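# Move shorts from hanger into basket, rehang hanger

## Task

Remove the shorts from their hanger and set them down inside the basket without releasing them from above the rim; if the whole garment, or a third or more of it, drops in from that height the attempt may fail, even with one gripper still holding some of it. Every part of the shorts must finish inside the basket, and fabric hanging over the rim costs points. Return the hanger to the rail. At the end, any other hanger must still be on the rail and the rack must be standing.

## Robot and tools

Robot: two arms, left_arm and right_arm, each a six-joint arm with a two-finger parallel gripper and a wrist camera. The names do not match image sides. Bases in the scene frame: left_arm near (-0.043, +0.232, 0) m, right_arm near (-0.007, -0.284, 0) m, each turned by a couple of degrees about z. A two-camera stand sits behind the arms.

Frames: the scene frame has its origin at table height halfway between the nominal bases, +z up, +x out over the table, left_arm toward +y. Fixed cameras and the table use it. Each arm reports its gripper position (metres, the point between the finger pads, just behind the tips) and quaternion (wxyz) in that arm's own base frame. The fingers point along the gripper's +z and close along its y. Reported poses may be off by a few centimetres, more when stretched.

Command rows: every motion call uses rows of 14 numbers, each in [-1, 1]. Numbers 1 to 7 are left_arm, 8 to 14 right_arm, each as dx, dy, dz, rx, ry, rz, opening. The first six are an offset (not a pose) from that arm's current Hand target, along the Hand target's own axes; 1.0 equals 0.6 m for dx, dy, dz and 180 degrees for the rotation vector rx, ry, rz. All rows within one action or one move list count from the same starting Hand target, not from the previous row; a new call starts from the updated Hand target, so repeating an offset moves further. All six zero means go back to the Hand target. Opening is absolute: +1 open (about 87 mm gap), +0.5 about 69 mm, 0 about 43 mm, -0.5 about 18 mm, -1 closed. A 0 in the opening slot is a real command, so resend the current opening to keep a gripper unchanged.

execute_actions(actions, cameras): actions is a list of actions; each action is up to 15 rows, one per 1/30 s step, the last row held for any remaining steps; each action lasts 0.5 s. An empty list returns state plus all camera images. cameras: list of names, ["all"], or [] for none; a wrong name invalidates the call.

move(target, speed, blend, opening_speed, blocking, cameras): target is one 14-number row or a list of up to 15 rows, all offsets from the same Hand targets. Straight-line path per gripper, all arms finishing together, at least 0.5 s, cut off at 10 s total. speed is m/s, 0.002 to 2.9, default 0.25 (rotation up to twice that in rad/s), one value or one per target. blend in metres rounds corners of a list; 0 stops at each point. opening_speed is per second on the -1..+1 scale, at least 0.2. blocking=false returns after about 0.5 s while the move continues. Paths do not avoid obstacles or the other arm; grippers lag and can overshoot speed, especially with a straight arm. Avoid paths passing near an arm's own base. The result adds a move: line: done, off_target, moving, held or fault, plus limits (paced = pose clipped, held = steps withheld).

wait(seconds 0 to 10, cameras): lets time pass holding last commands; a running move continues. stop(cameras): brakes a running move. zoom_image(camera, region [x0,y0,x1,y1] pixels, at most 504 by 504) enlarges part of the latest image of cam_head_left, cam_head_right, cam_high, cam_low (504x504) or cam_left_wrist, cam_right_wrist (896x504). read_manual gives licence texts only. finished_scene(scene) ends the scene irreversibly; call nothing after it in that reply.

Results: Hand target is the last commanded pose after clipping, and the base for the next offsets. The gripper often stops short of it because of friction or weight; a following command, even all zeros, re-requests it, and any remaining gap can be sent as an offset. Orientation commands are clipped to 40 degrees from the measured orientation each step. grip_measured reports finger position on the command scale (readings can be off up to about 0.043). To grip, command about 0.04 below the reading at first contact for full force; less for lighter grip. Tool commands lists current commands. Joint velocities may say within noise. Joint torques include the arm's weight and wrap at ±28 N m for joints 1 to 3. MOTOR HOT appears at 75 °C; at 90 °C that arm folds and idles; at 100 °C it collapses. Holding loads, stretching or pushing into unreachable poses heats motors.

Avoid: releasing cloth above the basket rim, letting anything leave the table, hitting the rack or table hard, fast contact, pressing a target far beyond a contact, and any contact between the two grippers or arms (the clearance check does not guard grippers). An arm blocked by something keeps pushing until commanded back past its gripper. Check position and tilt after each move and correct. Loose objects may occasionally get nudged.

Each tool is called after "Emit:" in YAML: its name, and indented under it one key for each argument.

## Session

Emit:
execute_actions:
  actions: []

Scene clock: 0.00 s.
left_arm: end_effector_position=(+0.1464, +0.0000, +0.0785) grip_measured=+1.000 end_effector_quat_wxyz=(+0.383, +0.000, +0.924, +0.000) | right_arm: end_effector_position=(+0.1464, +0.0000, +0.0785) grip_measured=+0.969 end_effector_quat_wxyz=(+0.383, +0.000, +0.924, +0.000)
Joint positions: left_arm=[0 0.283 0.438 -0.94 0 0 1] | right_arm=[0 0.283 0.438 -0.94 0 0 0.984]
Joint velocities: within noise
Joint torques (N m): no reading
Heat: left arm: 40 °C; right arm: 43 °C.
Hand target: left_arm +0.1457, +0.0000, +0.0796; +0.382, +0.000, +0.924, +0.000 | right_arm +0.1470, +0.0000, +0.0810; +0.385, +0.000, +0.923, +0.000
Tool commands: left_gripper/opening=+1.0 right_gripper/opening=+1.0

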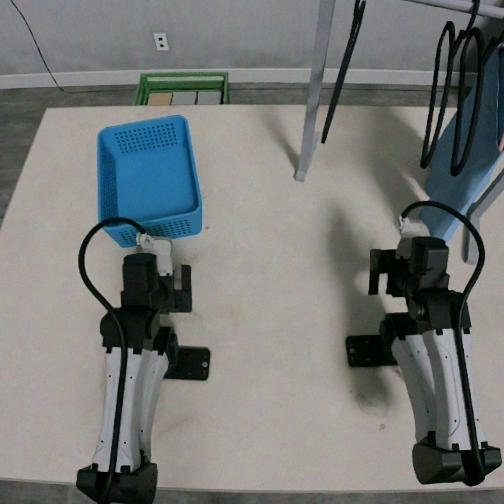

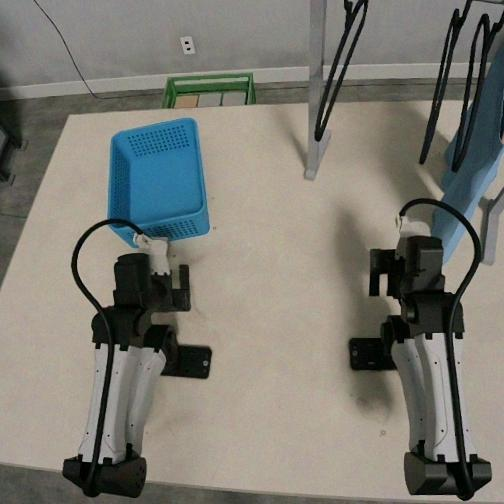

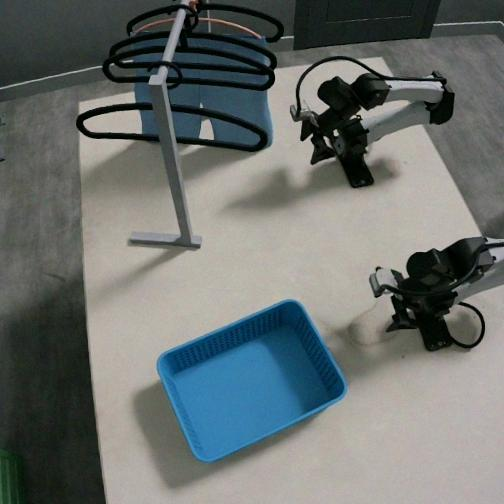

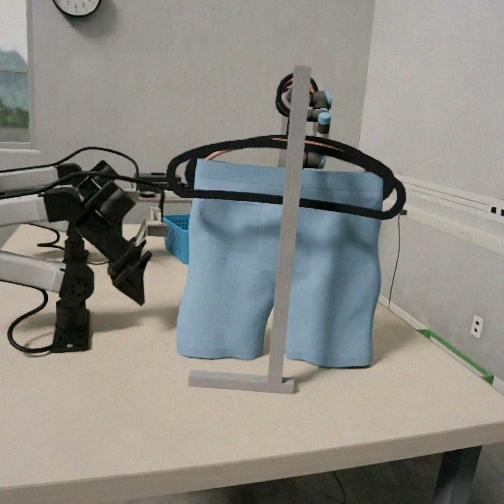

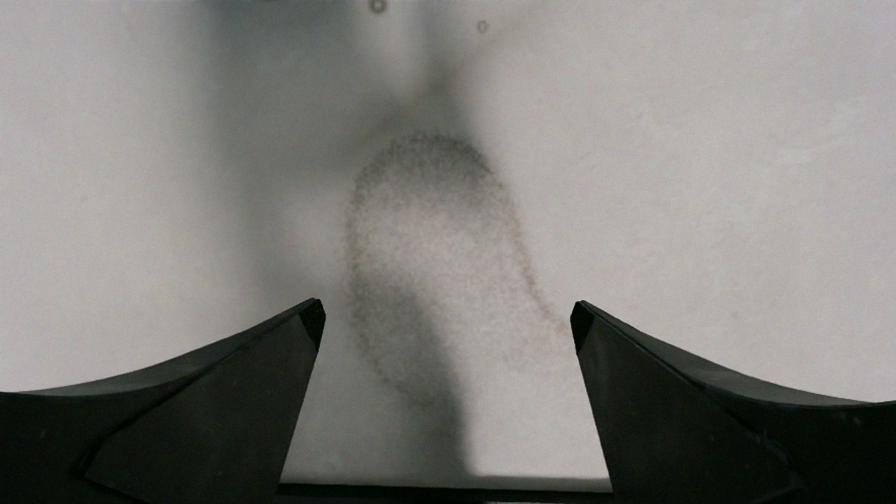

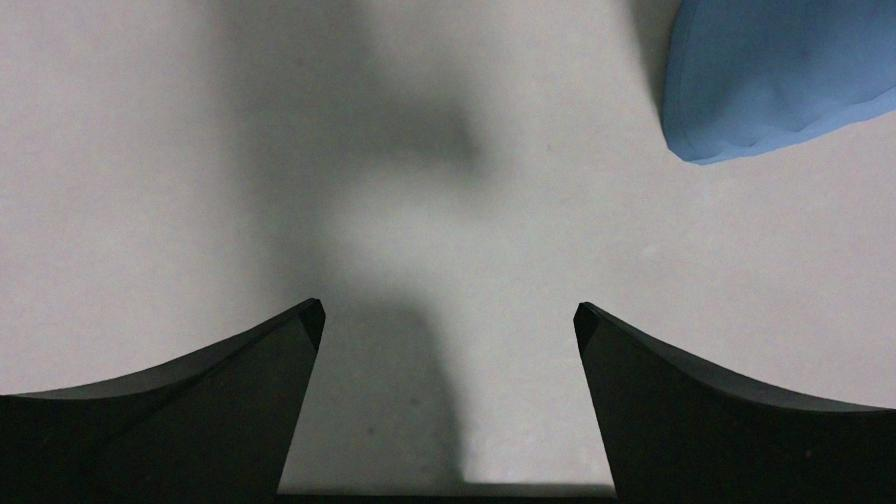

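Emit:
zoom_image:
  camera: "cam_low"
  region: [150, 50, 430, 390]

Emit:
zoom_image:
  camera: "cam_high"
  region: [60, 0, 300, 160]

Emit:
zoom_image:
  camera: "cam_head_right"
  region: [280, 0, 504, 280]

Emit:
zoom_image:
  camera: "cam_head_left"
  region: [280, 0, 504, 280]

Scaled by 1.482 from the camera's 504x504 image, which has a finer 720x720 frame.

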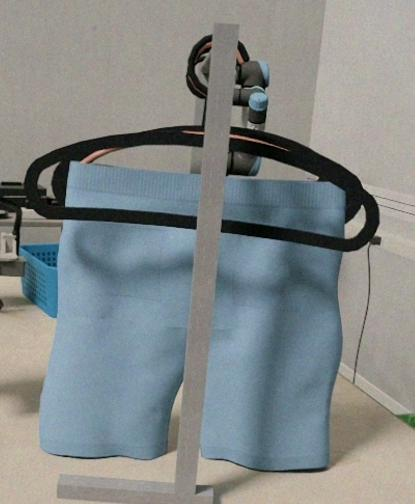

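Scaled by 2.100 from the camera's 504x504 image, which has a finer 720x720 frame.

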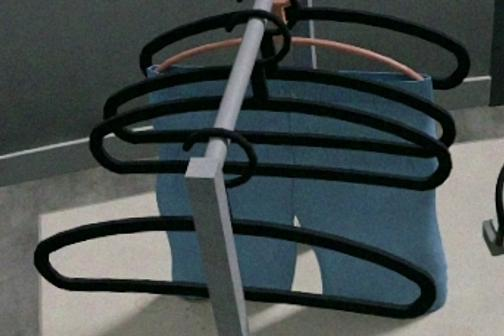

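Scaled by 1.800 from the camera's 504x504 image, which has a finer 720x720 frame.

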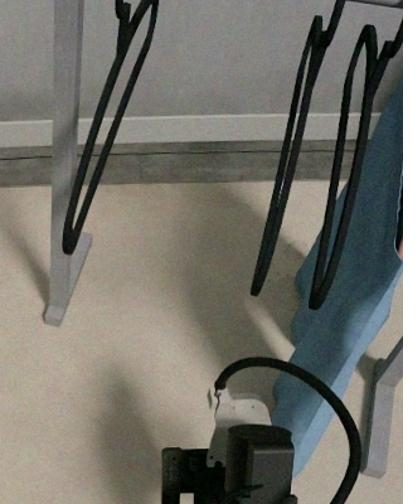

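Scaled by 1.800 from the camera's 504x504 image, which has a finer 720x720 frame.

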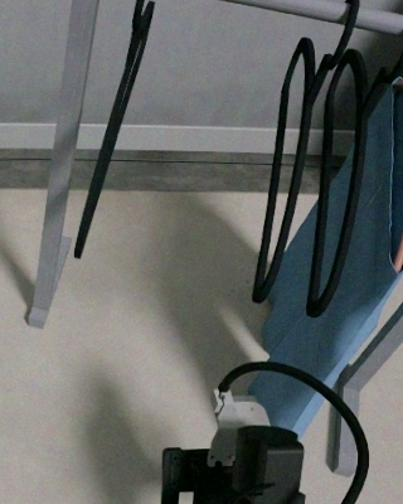

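Emit:
move:
  target: [0,0,0,0,0,0,1, -0.3795,0,-0.4902,0,-0.25,0,1]
  cameras: ["all"]

Scene clock: 105.37 s.
left_arm: end_effector_position=(+0.1464, +0.0000, +0.0785) grip_measured=+1.000 end_effector_quat_wxyz=(+0.383, +0.000, +0.924, +0.000) | right_arm: end_effector_position=(+0.0930, +0.0000, +0.4480) grip_measured=+0.969 end_effector_quat_wxyz=(+0.713, +0.000, +0.701, +0.000)
Joint positions: left_arm=[0 0.283 0.438 -0.94 0 0 1] | right_arm=[0 0.497 1.608 -1.095 0 0 0.984]
Joint torques (N m): left_arm=[0.12 2.24 7.31 1.55 -0.1 -0.02] | right_arm=[0.18 6.65 3.67 1.94 0.02 0.11]
Heat: left arm: 46 °C; right arm: 46 °C.
Hand target: left_arm +0.1458, +0.0000, +0.0796; +0.382, +0.000, +0.924, +0.000 | right_arm +0.0979, +0.0000, +0.4497; +0.709, +0.000, +0.705, +0.000
Off the commanded pose: left_arm 0.001 m, 0 deg | right_arm 0.005 m, 1 deg.
shoulder posture changed (right arm): the wrist came as close to joint 1's axis as it can, and the arm is now in the other of its two shoulder postures.
move: done

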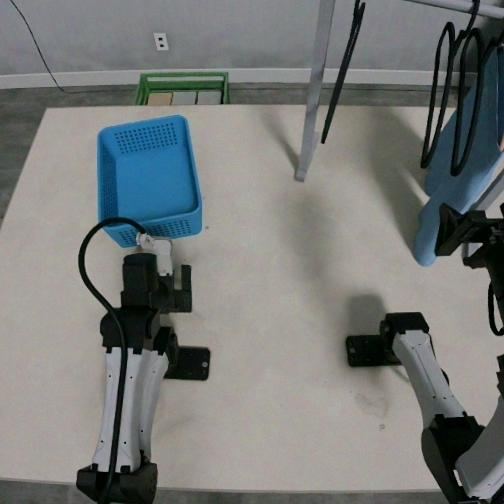

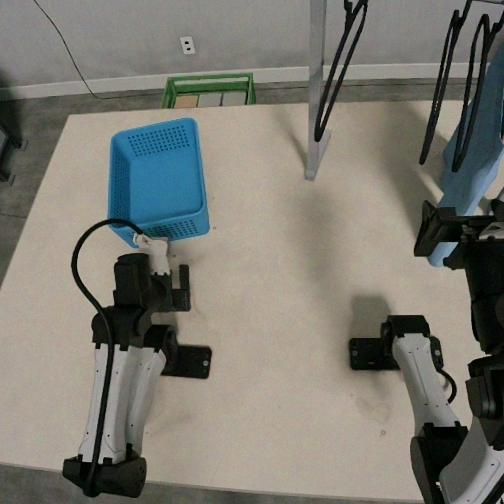

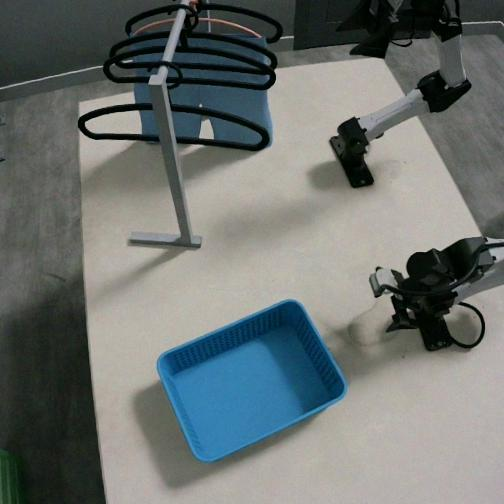

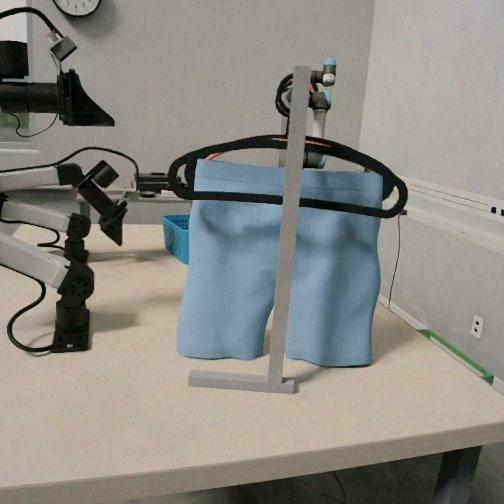

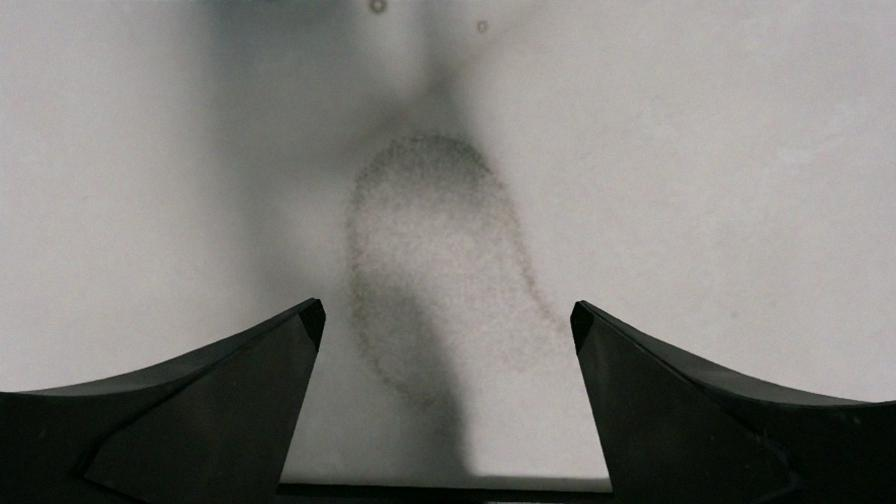

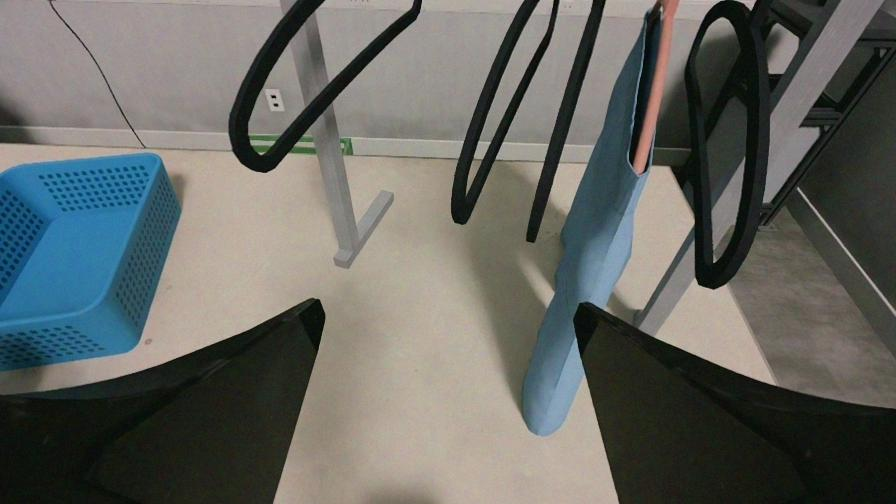

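Emit:
zoom_image:
  camera: "cam_right_wrist"
  region: [420, 0, 820, 300]

Scaled by 1.260 from the camera's 896x504 image, which has a finer 1280x720 frame.

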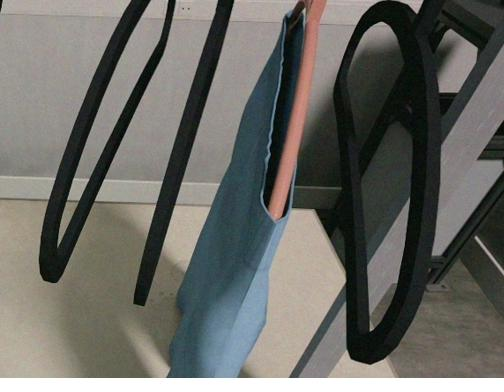

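Emit:
move:
  target: [0,0,0,0,0,0,1, -0.143,-0.175,-0.05,0.1374,-0.1093,-0.0242,1]
  cameras: ["cam_right_wrist"]

Scene clock: 214.43 s.
left_arm: end_effector_position=(+0.1464, +0.0000, +0.0785) grip_measured=+1.000 end_effector_quat_wxyz=(+0.383, +0.000, +0.924, +0.000) | right_arm: end_effector_position=(+0.0724, -0.1015, +0.5344) grip_measured=+0.969 end_effector_quat_wxyz=(+0.798, +0.120, +0.564, -0.175)
Joint positions: left_arm=[0 0.283 0.438 -0.94 0 0 1] | right_arm=[0.291 0.485 1.609 -0.684 0.668 -0.29 0.984]
Joint torques (N m): left_arm=[0.13 2.25 7.32 1.55 -0.1 -0.03] | right_arm=[0.84 4.23 1.68 1.58 -0.01 0]
Heat: left arm: 47 °C; right arm: 50 °C.
Hand target: left_arm +0.1458, +0.0000, +0.0796; +0.382, +0.000, +0.924, +0.000 | right_arm +0.0675, -0.1049, +0.5353; +0.801, +0.125, +0.558, -0.177
Off the commanded pose: left_arm 0.001 m, 0 deg | right_arm 0.006 m, 1 deg.
move: done
Images, in order (width x height): cam_right_wrist 896x504.

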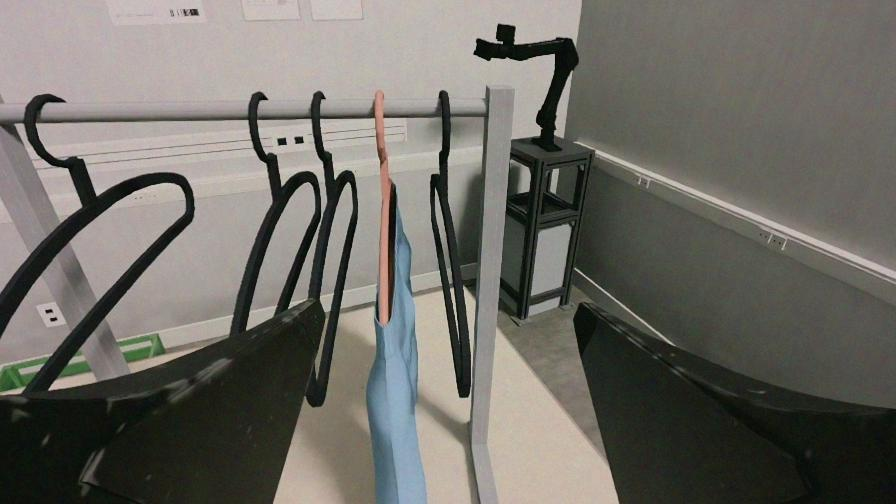

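Emit:
move:
  target: [0,0,0,0,0,0,1, 0.024,-0.1517,0.0648,0,0,0,1]
  cameras: ["cam_right_wrist", "cam_high", "cam_head_right", "cam_head_left"]

Scene clock: 260.17 s.
left_arm: end_effector_position=(+0.1464, +0.0000, +0.0785) grip_measured=+1.000 end_effector_quat_wxyz=(+0.383, +0.000, +0.924, +0.000) | right_arm: end_effector_position=(+0.0694, -0.1986, +0.5384) grip_measured=+0.969 end_effector_quat_wxyz=(+0.801, +0.117, +0.558, -0.181)
Joint positions: left_arm=[0 0.283 0.438 -0.94 0 0 1] | right_arm=[0.925 0.344 1.529 -0.139 1.155 -1.022 0.984]
Joint torques (N m): left_arm=[0.13 2.26 7.32 1.55 -0.1 -0.03] | right_arm=[0.84 5.56 0.47 0.62 -0.35 0.01]
Heat: left arm: 48 °C; right arm: 48 °C.
Hand target: left_arm +0.1458, +0.0000, +0.0796; +0.382, +0.000, +0.924, +0.000 | right_arm +0.0665, -0.2050, +0.5350; +0.801, +0.125, +0.558, -0.177
Off the commanded pose: left_arm 0.001 m, 0 deg | right_arm 0.008 m, 1 deg.
move: done
Images, in order (width x height): cam_head_left 504x504, cam_head_right 504x504, cam_high 504x504, cam_right_wrist 896x504.

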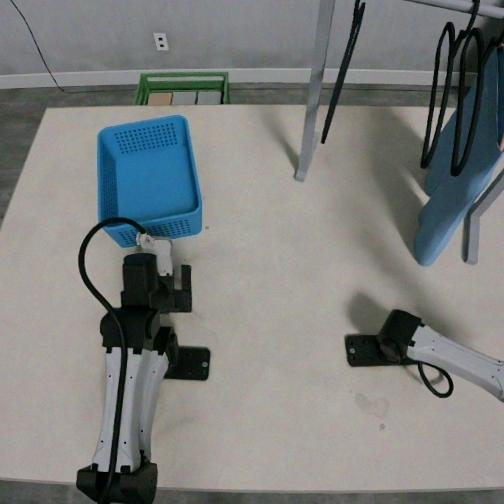

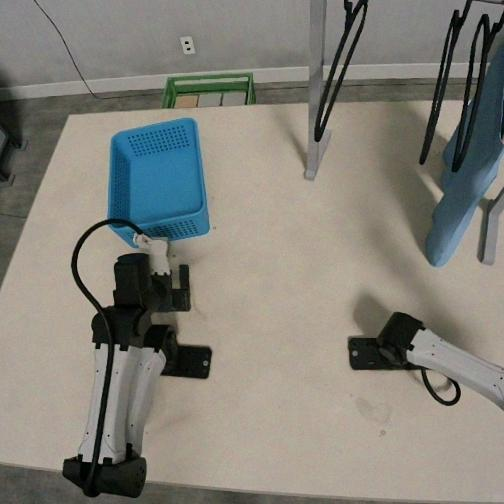

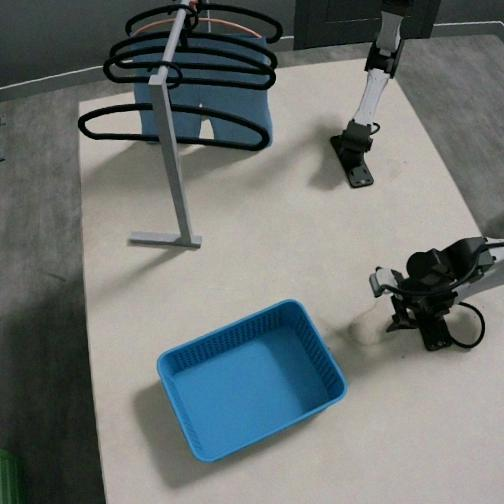

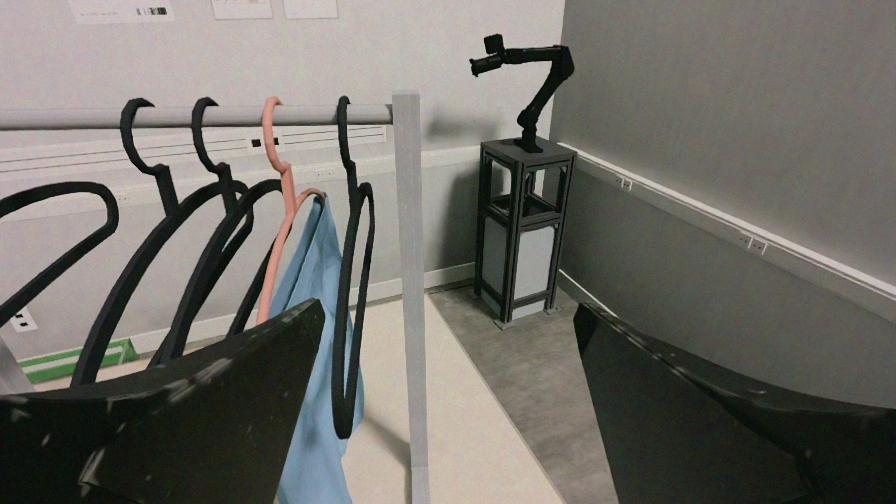

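Emit:
execute_actions:
  actions: []
  cameras: ["cam_low"]

Emit:
zoom_image:
  camera: "cam_low"
  region: [160, 120, 280, 240]

Emit:
zoom_image:
  camera: "cam_low"
  region: [280, 120, 420, 260]

Scene clock: 357.90 s.
left_arm: end_effector_position=(+0.1464, +0.0000, +0.0785) grip_measured=+1.000 end_effector_quat_wxyz=(+0.383, +0.000, +0.924, +0.000) | right_arm: end_effector_position=(+0.0693, -0.1987, +0.5385) grip_measured=+0.969 end_effector_quat_wxyz=(+0.801, +0.117, +0.558, -0.181)
Joint positions: left_arm=[0 0.283 0.438 -0.94 0 0 1] | right_arm=[0.925 0.344 1.529 -0.138 1.155 -1.023 0.984]
Joint velocities: within noise
Joint torques (N m): left_arm=[0.14 2.24 7.32 1.55 -0.1 -0.02] | right_arm=[0.84 5.57 0.46 0.61 -0.35 0.01]
Heat: left arm: 48 °C; right arm: 47 °C.
Hand target: left_arm +0.1458, +0.0000, +0.0796; +0.382, +0.000, +0.924, +0.000 | right_arm +0.0665, -0.2050, +0.5351; +0.801, +0.125, +0.558, -0.177
Tool commands: left_gripper/opening=+1.0 right_gripper/opening=+1.0
Off the commanded pose: left_arm 0.001 m, 0 deg | right_arm 0.008 m, 1 deg.
Images, in order (width x height): cam_low 504x504.

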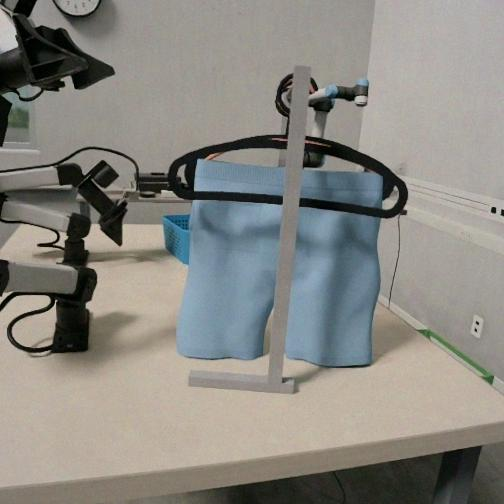

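Scaled by 4.200 from the camera's 504x504 image, which has a finer 720x720 frame.

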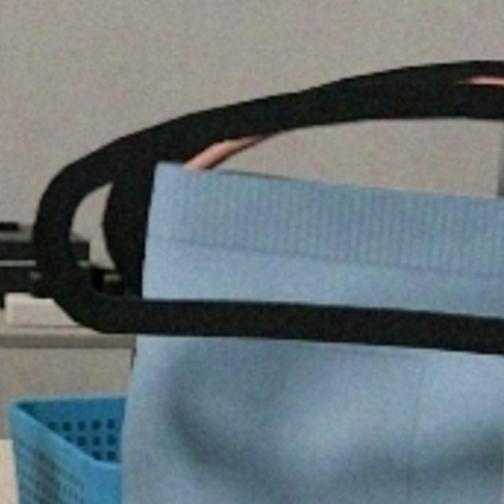

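Scaled by 3.600 from the camera's 504x504 image, which has a finer 720x720 frame.

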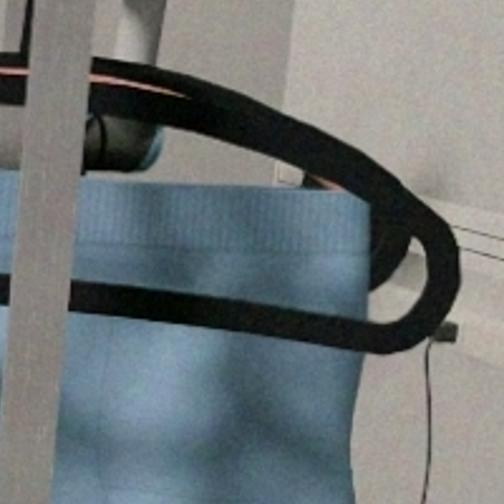

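Emit:
move:
  target:
    - [0,0,0,0,0,0,1, -0.0474,0.3121,-0.1309,-0.1374,0.1093,0.0242,-0.2]
    - [0,0,0,0,0,0,1, 0.1178,0.5025,0.2428,-0.140,0.1641,0.0123,-0.2]
    - [0,0,0,0,0,0,1, 0.1615,0.2515,0.2672,-0.0308,0.1666,0.0027,-0.2]
  blend: [0.02,0.02,0]
  cameras: ["all"]

Scene clock: 681.57 s.
left_arm: end_effector_position=(+0.1464, +0.0000, +0.0785) grip_measured=+1.000 end_effector_quat_wxyz=(+0.383, +0.000, +0.924, +0.000) | right_arm: end_effector_position=(+0.3004, -0.1475, +0.4952) grip_measured=-0.200 end_effector_quat_wxyz=(+0.628, +0.138, +0.759, -0.105)
Joint positions: left_arm=[0 0.283 0.438 -0.94 0 0 1] | right_arm=[-0.566 1.355 2.116 -0.956 -0.216 -0.028 0.4]
Joint torques (N m): left_arm=[0.13 2.25 7.32 1.55 -0.1 -0.02] | right_arm=[-0.39 -3.41 4.03 2.08 -0.13 0.01]
Heat: left arm: 49 °C; right arm: 47 °C.
Hand target: left_arm +0.1458, +0.0000, +0.0796; +0.382, +0.000, +0.924, +0.000 | right_arm +0.2971, -0.1458, +0.5001; +0.636, +0.130, +0.753, -0.108
Off the commanded pose: left_arm 0.001 m, 0 deg | right_arm 0.006 m, 1 deg.
shoulder posture changed (right arm): the wrist came as close to joint 1's axis as it can, and the arm is now in the other of its two shoulder postures.
move: done

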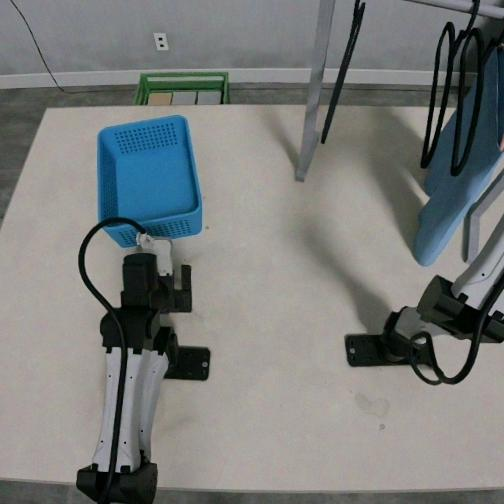

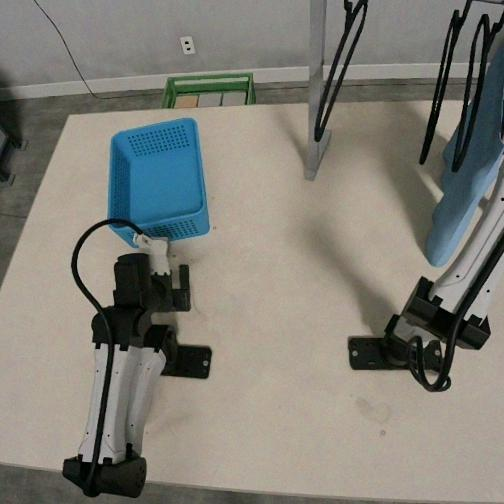

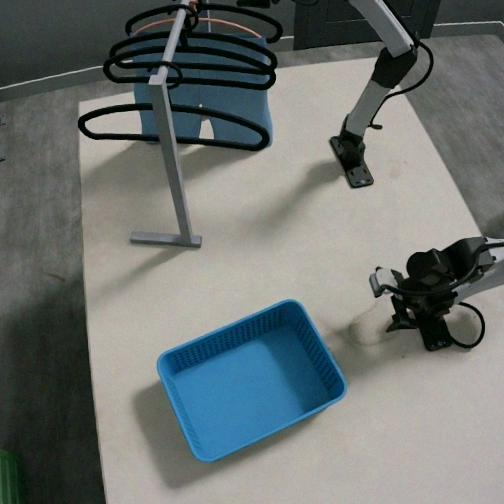

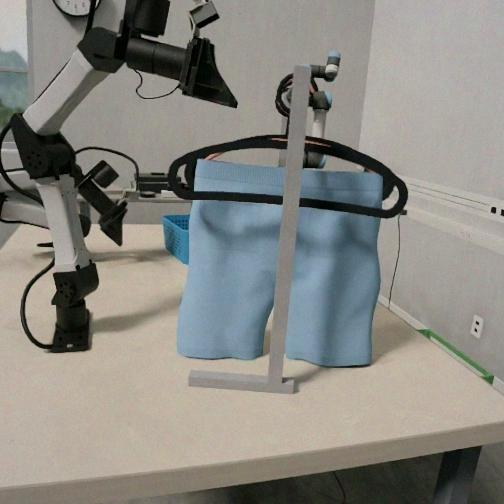

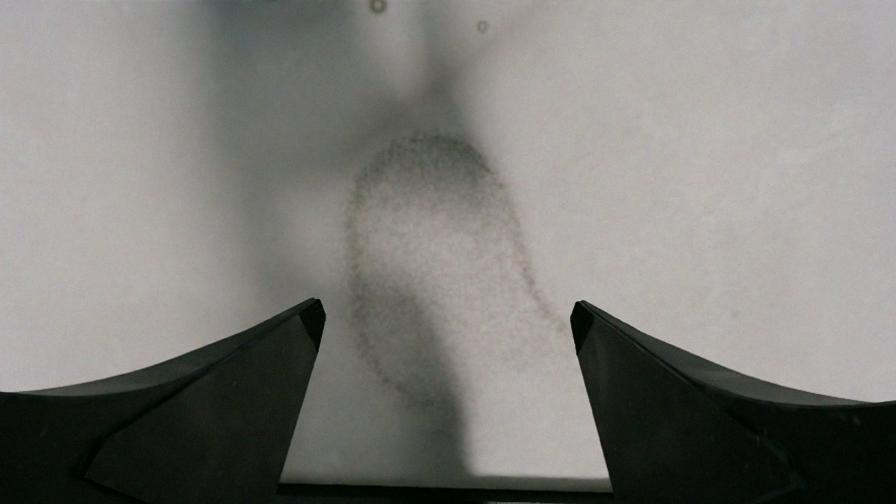

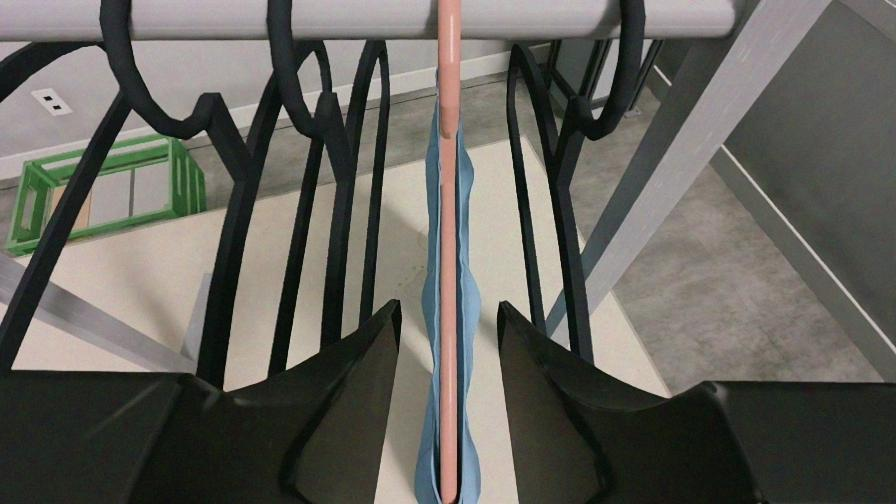

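Emit:
zoom_image:
  camera: "cam_right_wrist"
  region: [260, 0, 640, 240]

Scaled by 1.326 from the camera's 896x504 image, which has a finer 1280x720 frame.

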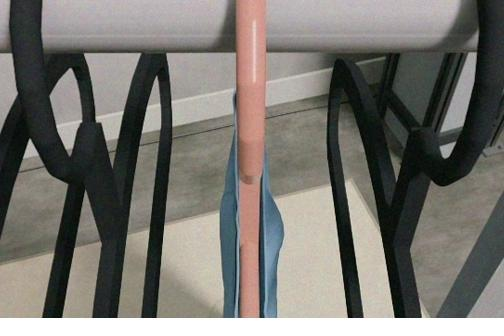

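Emit:
move:
  target: [0,0,0,0,0,0,1, 0.0155,0,0.1043,0,0,0,-0.2]
  speed: 0.15
  cameras: ["cam_right_wrist", "cam_low"]

Scene clock: 740.67 s.
left_arm: end_effector_position=(+0.1464, +0.0000, +0.0785) grip_measured=+1.000 end_effector_quat_wxyz=(+0.383, +0.000, +0.924, +0.000) | right_arm: end_effector_position=(+0.3516, -0.1650, +0.4787) grip_measured=-0.200 end_effector_quat_wxyz=(+0.632, +0.129, +0.757, -0.105)
Joint positions: left_arm=[0 0.283 0.438 -0.94 0 0 1] | right_arm=[-0.517 1.438 2.046 -0.79 -0.181 -0.028 0.4]
Joint torques (N m): left_arm=[0.13 2.24 7.31 1.54 -0.1 -0.03] | right_arm=[0.76 -3.25 5.42 2.1 0.12 0.12]
Heat: left arm: 50 °C; right arm: 45 °C.
Hand target: left_arm +0.1458, +0.0000, +0.0796; +0.382, +0.000, +0.924, +0.000 | right_arm +0.3538, -0.1659, +0.4804; +0.636, +0.130, +0.753, -0.108
Off the commanded pose: left_arm 0.001 m, 0 deg | right_arm 0.003 m, 1 deg.
move: done
Images, in order (width x height): cam_low 504x504, cam_right_wrist 896x504.

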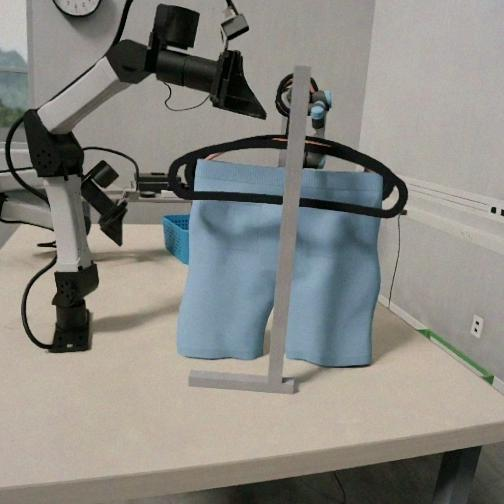

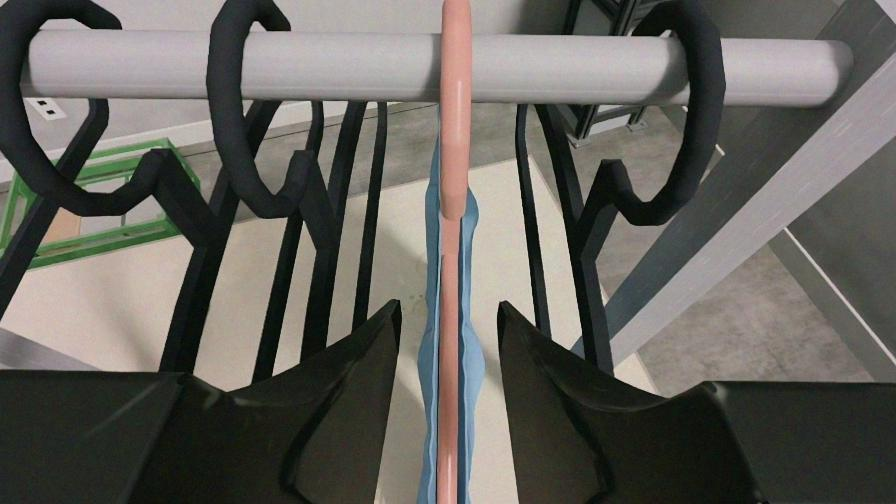

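Emit:
move:
  target: [0,0,0,0,0,0,1, 0.0561,0,0.0945,0,0,0,-0.2]
  speed: 0.12
  cameras: ["cam_right_wrist", "cam_low", "cam_high"]

Emit:
zoom_image:
  camera: "cam_low"
  region: [160, 60, 420, 240]

Scene clock: 761.73 s.
left_arm: end_effector_position=(+0.1464, +0.0000, +0.0785) grip_measured=+1.000 end_effector_quat_wxyz=(+0.383, +0.000, +0.924, +0.000) | right_arm: end_effector_position=(+0.3974, -0.1817, +0.4396) grip_measured=-0.200 end_effector_quat_wxyz=(+0.635, +0.126, +0.754, -0.108)
Joint positions: left_arm=[0 0.283 0.438 -0.94 0 0 1] | right_arm=[-0.486 1.474 1.856 -0.555 -0.151 -0.028 0.4]
Joint torques (N m): left_arm=[0.13 2.24 7.31 1.55 -0.1 -0.03] | right_arm=[0.79 -3.99 6.02 2.1 0.14 0.16]
Heat: left arm: 50 °C; right arm: 49 °C.
Hand target: left_arm +0.1458, +0.0000, +0.0796; +0.382, +0.000, +0.924, +0.000 | right_arm +0.4011, -0.1826, +0.4377; +0.636, +0.130, +0.753, -0.108
Off the commanded pose: left_arm 0.001 m, 0 deg | right_arm 0.004 m, 0 deg.
move: done
Images, in order (width x height): cam_high 504x504, cam_low 504x504, cam_right_wrist 896x504.

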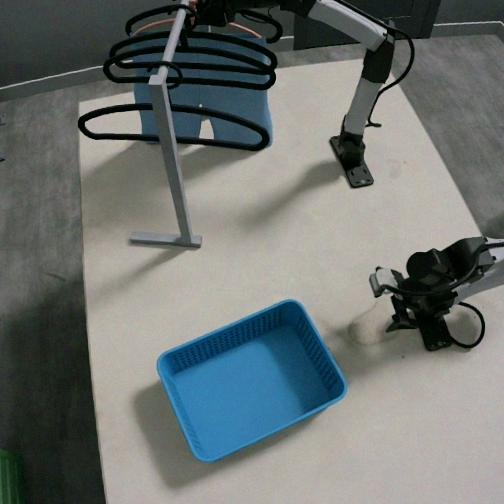

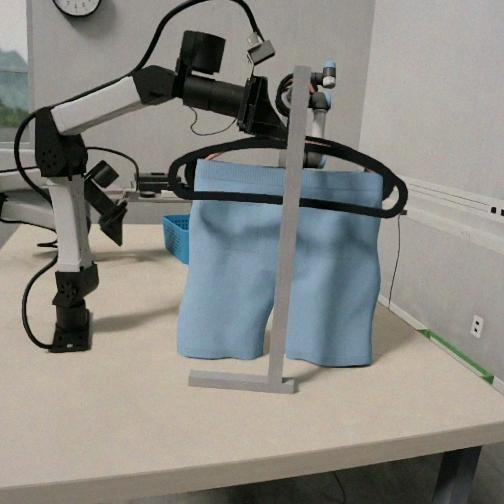

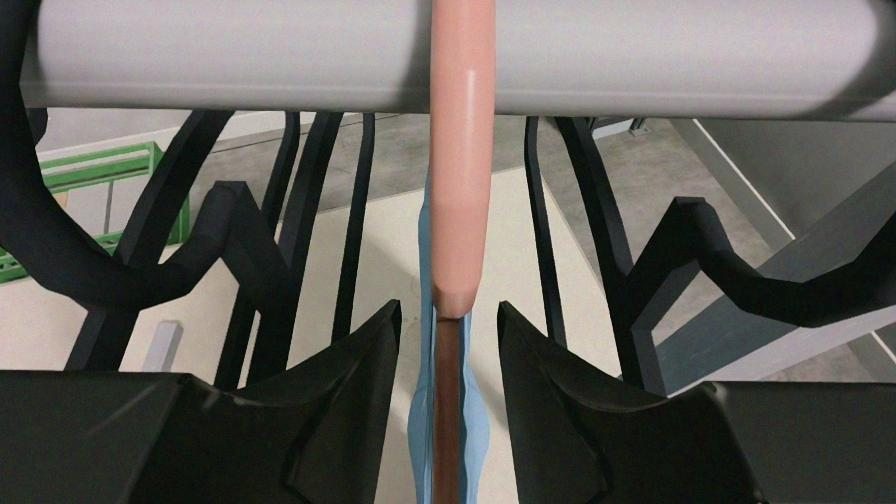

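Scaled by 1.938 from the camera's 504x504 image, which has a finer 720x720 frame.

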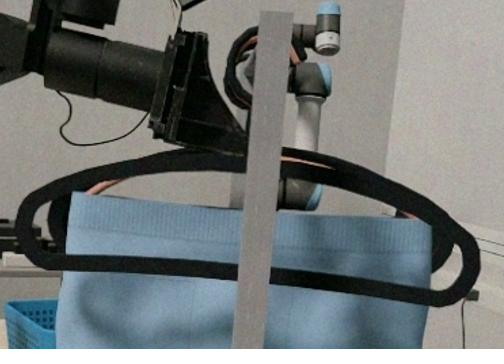

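Emit:
move:
  target: [0,0,0,0,0,0,1, -0.001,0,0.0295,0,0,0,-0.2]
  speed: 0.1
  cameras: ["cam_right_wrist", "cam_low"]

Emit:
zoom_image:
  camera: "cam_low"
  region: [220, 80, 360, 220]

Scene clock: 779.23 s.
left_arm: end_effector_position=(+0.1464, +0.0000, +0.0785) grip_measured=+1.000 end_effector_quat_wxyz=(+0.383, +0.000, +0.924, +0.000) | right_arm: end_effector_position=(+0.4134, -0.1876, +0.4281) grip_measured=-0.200 end_effector_quat_wxyz=(+0.628, +0.128, +0.760, -0.106)
Joint positions: left_arm=[0 0.283 0.438 -0.94 0 0 1] | right_arm=[-0.478 1.523 1.867 -0.535 -0.143 -0.028 0.4]
Joint torques (N m): left_arm=[0.13 2.25 7.31 1.54 -0.1 -0.03] | right_arm=[0.83 -3.93 8.83 2.09 0.12 0.18]
Heat: left arm: 50 °C; right arm: 48 °C.
Hand target: left_arm +0.1458, +0.0000, +0.0796; +0.382, +0.000, +0.924, +0.000 | right_arm +0.4177, -0.1884, +0.4354; +0.636, +0.130, +0.753, -0.108
Off the commanded pose: left_arm 0.001 m, 0 deg | right_arm 0.008 m, 1 deg.
move: done
Images, in order (width x height): cam_low 504x504, cam_right_wrist 896x504.

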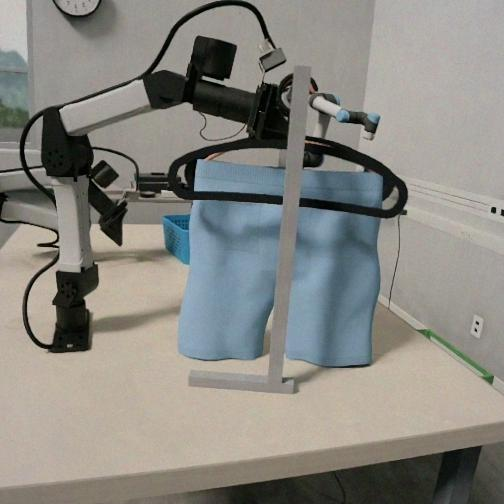

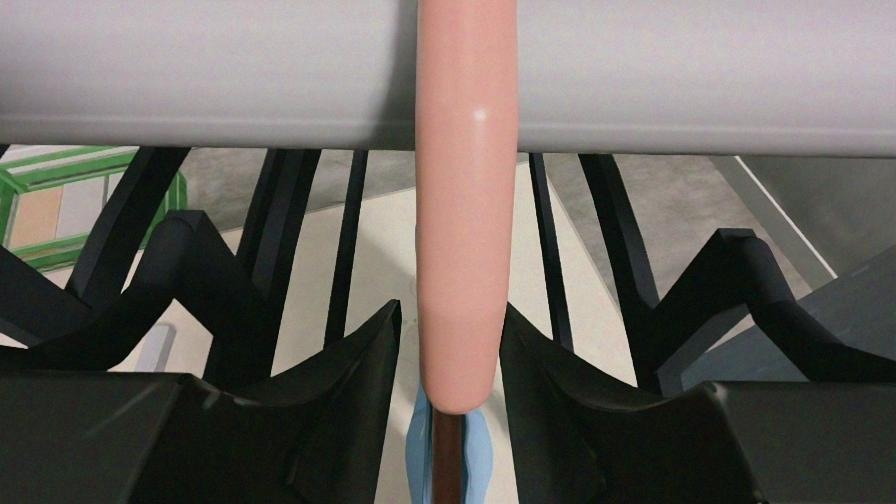

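Scaled by 3.600 from the camera's 504x504 image, which has a finer 720x720 frame.

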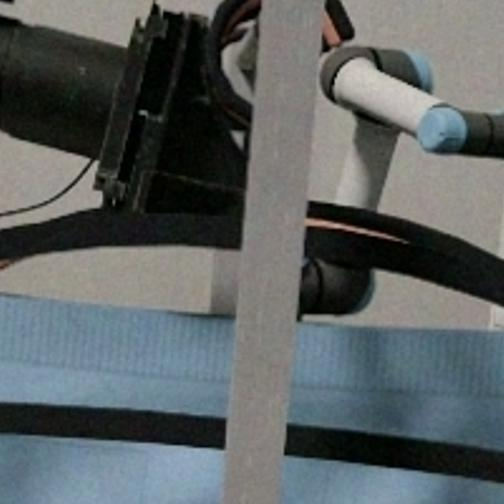

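Emit:
move:
  target:
    - [0,0,0,0,0,0,1, 0.006,0,0.008,0,0,0,-0.2]
    - [0,0,0,0,0,0,1, 0.006,0,0.008,0,0,0,-1]
  speed: 0.1
  opening_speed: 1.0
  cameras: ["cam_right_wrist"]

Scene clock: 786.73 s.
left_arm: end_effector_position=(+0.1464, +0.0000, +0.0785) grip_measured=+1.000 end_effector_quat_wxyz=(+0.383, +0.000, +0.924, +0.000) | right_arm: end_effector_position=(+0.4155, -0.1890, +0.4323) grip_measured=-0.776 end_effector_quat_wxyz=(+0.635, +0.127, +0.754, -0.110)
Joint positions: left_arm=[0 0.283 0.438 -0.94 0 0 1] | right_arm=[-0.477 1.525 1.867 -0.513 -0.137 -0.028 0.112]
Joint torques (N m): left_arm=[0.13 2.25 7.31 1.55 -0.1 -0.02] | right_arm=[0.88 -3.67 7.41 2.08 0.11 0.18]
Heat: left arm: 50 °C; right arm: 49 °C.
Hand target: left_arm +0.1458, +0.0000, +0.0796; +0.382, +0.000, +0.924, +0.000 | right_arm +0.4216, -0.1898, +0.4310; +0.636, +0.130, +0.753, -0.108
Off the commanded pose: left_arm 0.001 m, 0 deg | right_arm 0.006 m, 0 deg.
move: done
Images, in order (width x height): cam_right_wrist 896x504.

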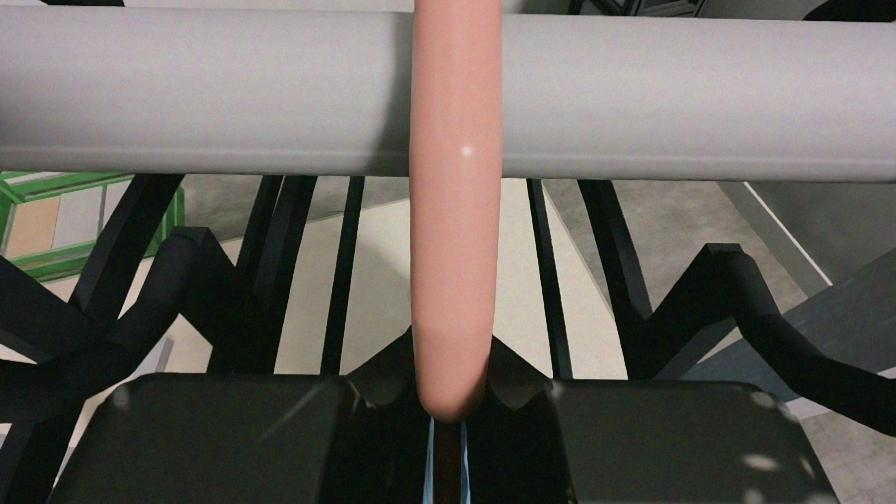

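Emit:
move:
  target: [0,0,0,0,0,0,1, -0.0903,0,-0.0159,0,0,0,-1]
  speed: 0.1
  cameras: ["cam_right_wrist", "cam_low", "cam_high"]

Emit:
zoom_image:
  camera: "cam_low"
  region: [160, 40, 420, 240]

Scene clock: 796.27 s.
left_arm: end_effector_position=(+0.1464, +0.0000, +0.0785) grip_measured=+1.000 end_effector_quat_wxyz=(+0.383, +0.000, +0.924, +0.000) | right_arm: end_effector_position=(+0.4176, -0.1901, +0.4609) grip_measured=-0.776 end_effector_quat_wxyz=(+0.605, +0.135, +0.778, -0.100)
Joint positions: left_arm=[0 0.283 0.438 -0.94 0 0 1] | right_arm=[-0.477 1.728 2.333 -0.858 -0.137 -0.028 0.112]
Joint torques (N m): left_arm=[0.13 2.24 7.31 1.54 -0.1 -0.03] | right_arm=[0.77 -5.56 9.05 2.42 0.08 0.18]
Heat: left arm: 50 °C; right arm: 50 °C.
Hand target: left_arm +0.1458, +0.0000, +0.0796; +0.382, +0.000, +0.924, +0.000 | right_arm +0.4213, -0.1898, +0.4860; +0.636, +0.130, +0.753, -0.108
Off the commanded pose: left_arm 0.001 m, 0 deg | right_arm 0.025 m, 5 deg.
move: off_target (right_arm)
Images, in order (width x height): cam_high 504x504, cam_low 504x504, cam_right_wrist 896x504.

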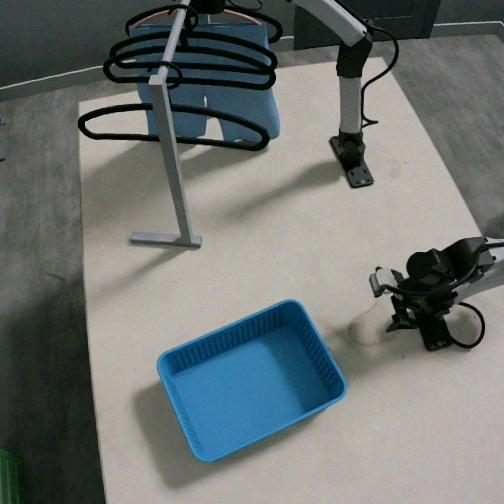

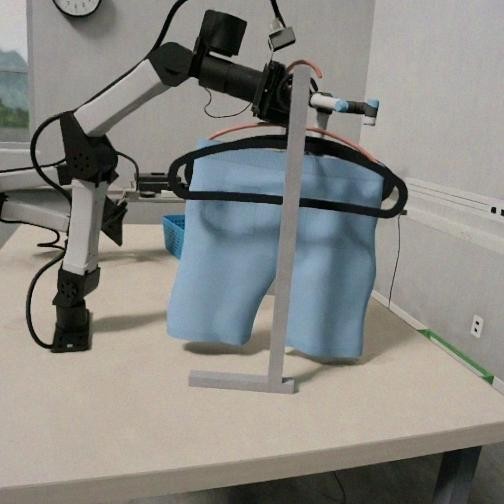

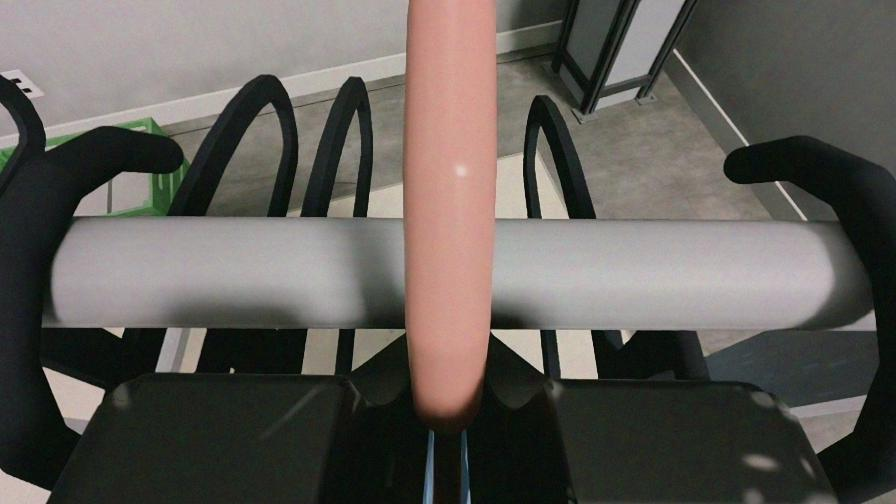

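Scaled by 1.938 from the camera's 504x504 image, which has a finer 720x720 frame.

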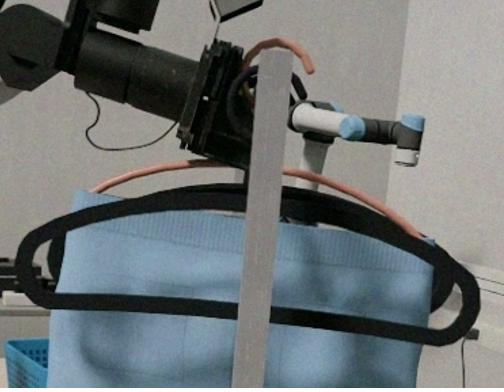

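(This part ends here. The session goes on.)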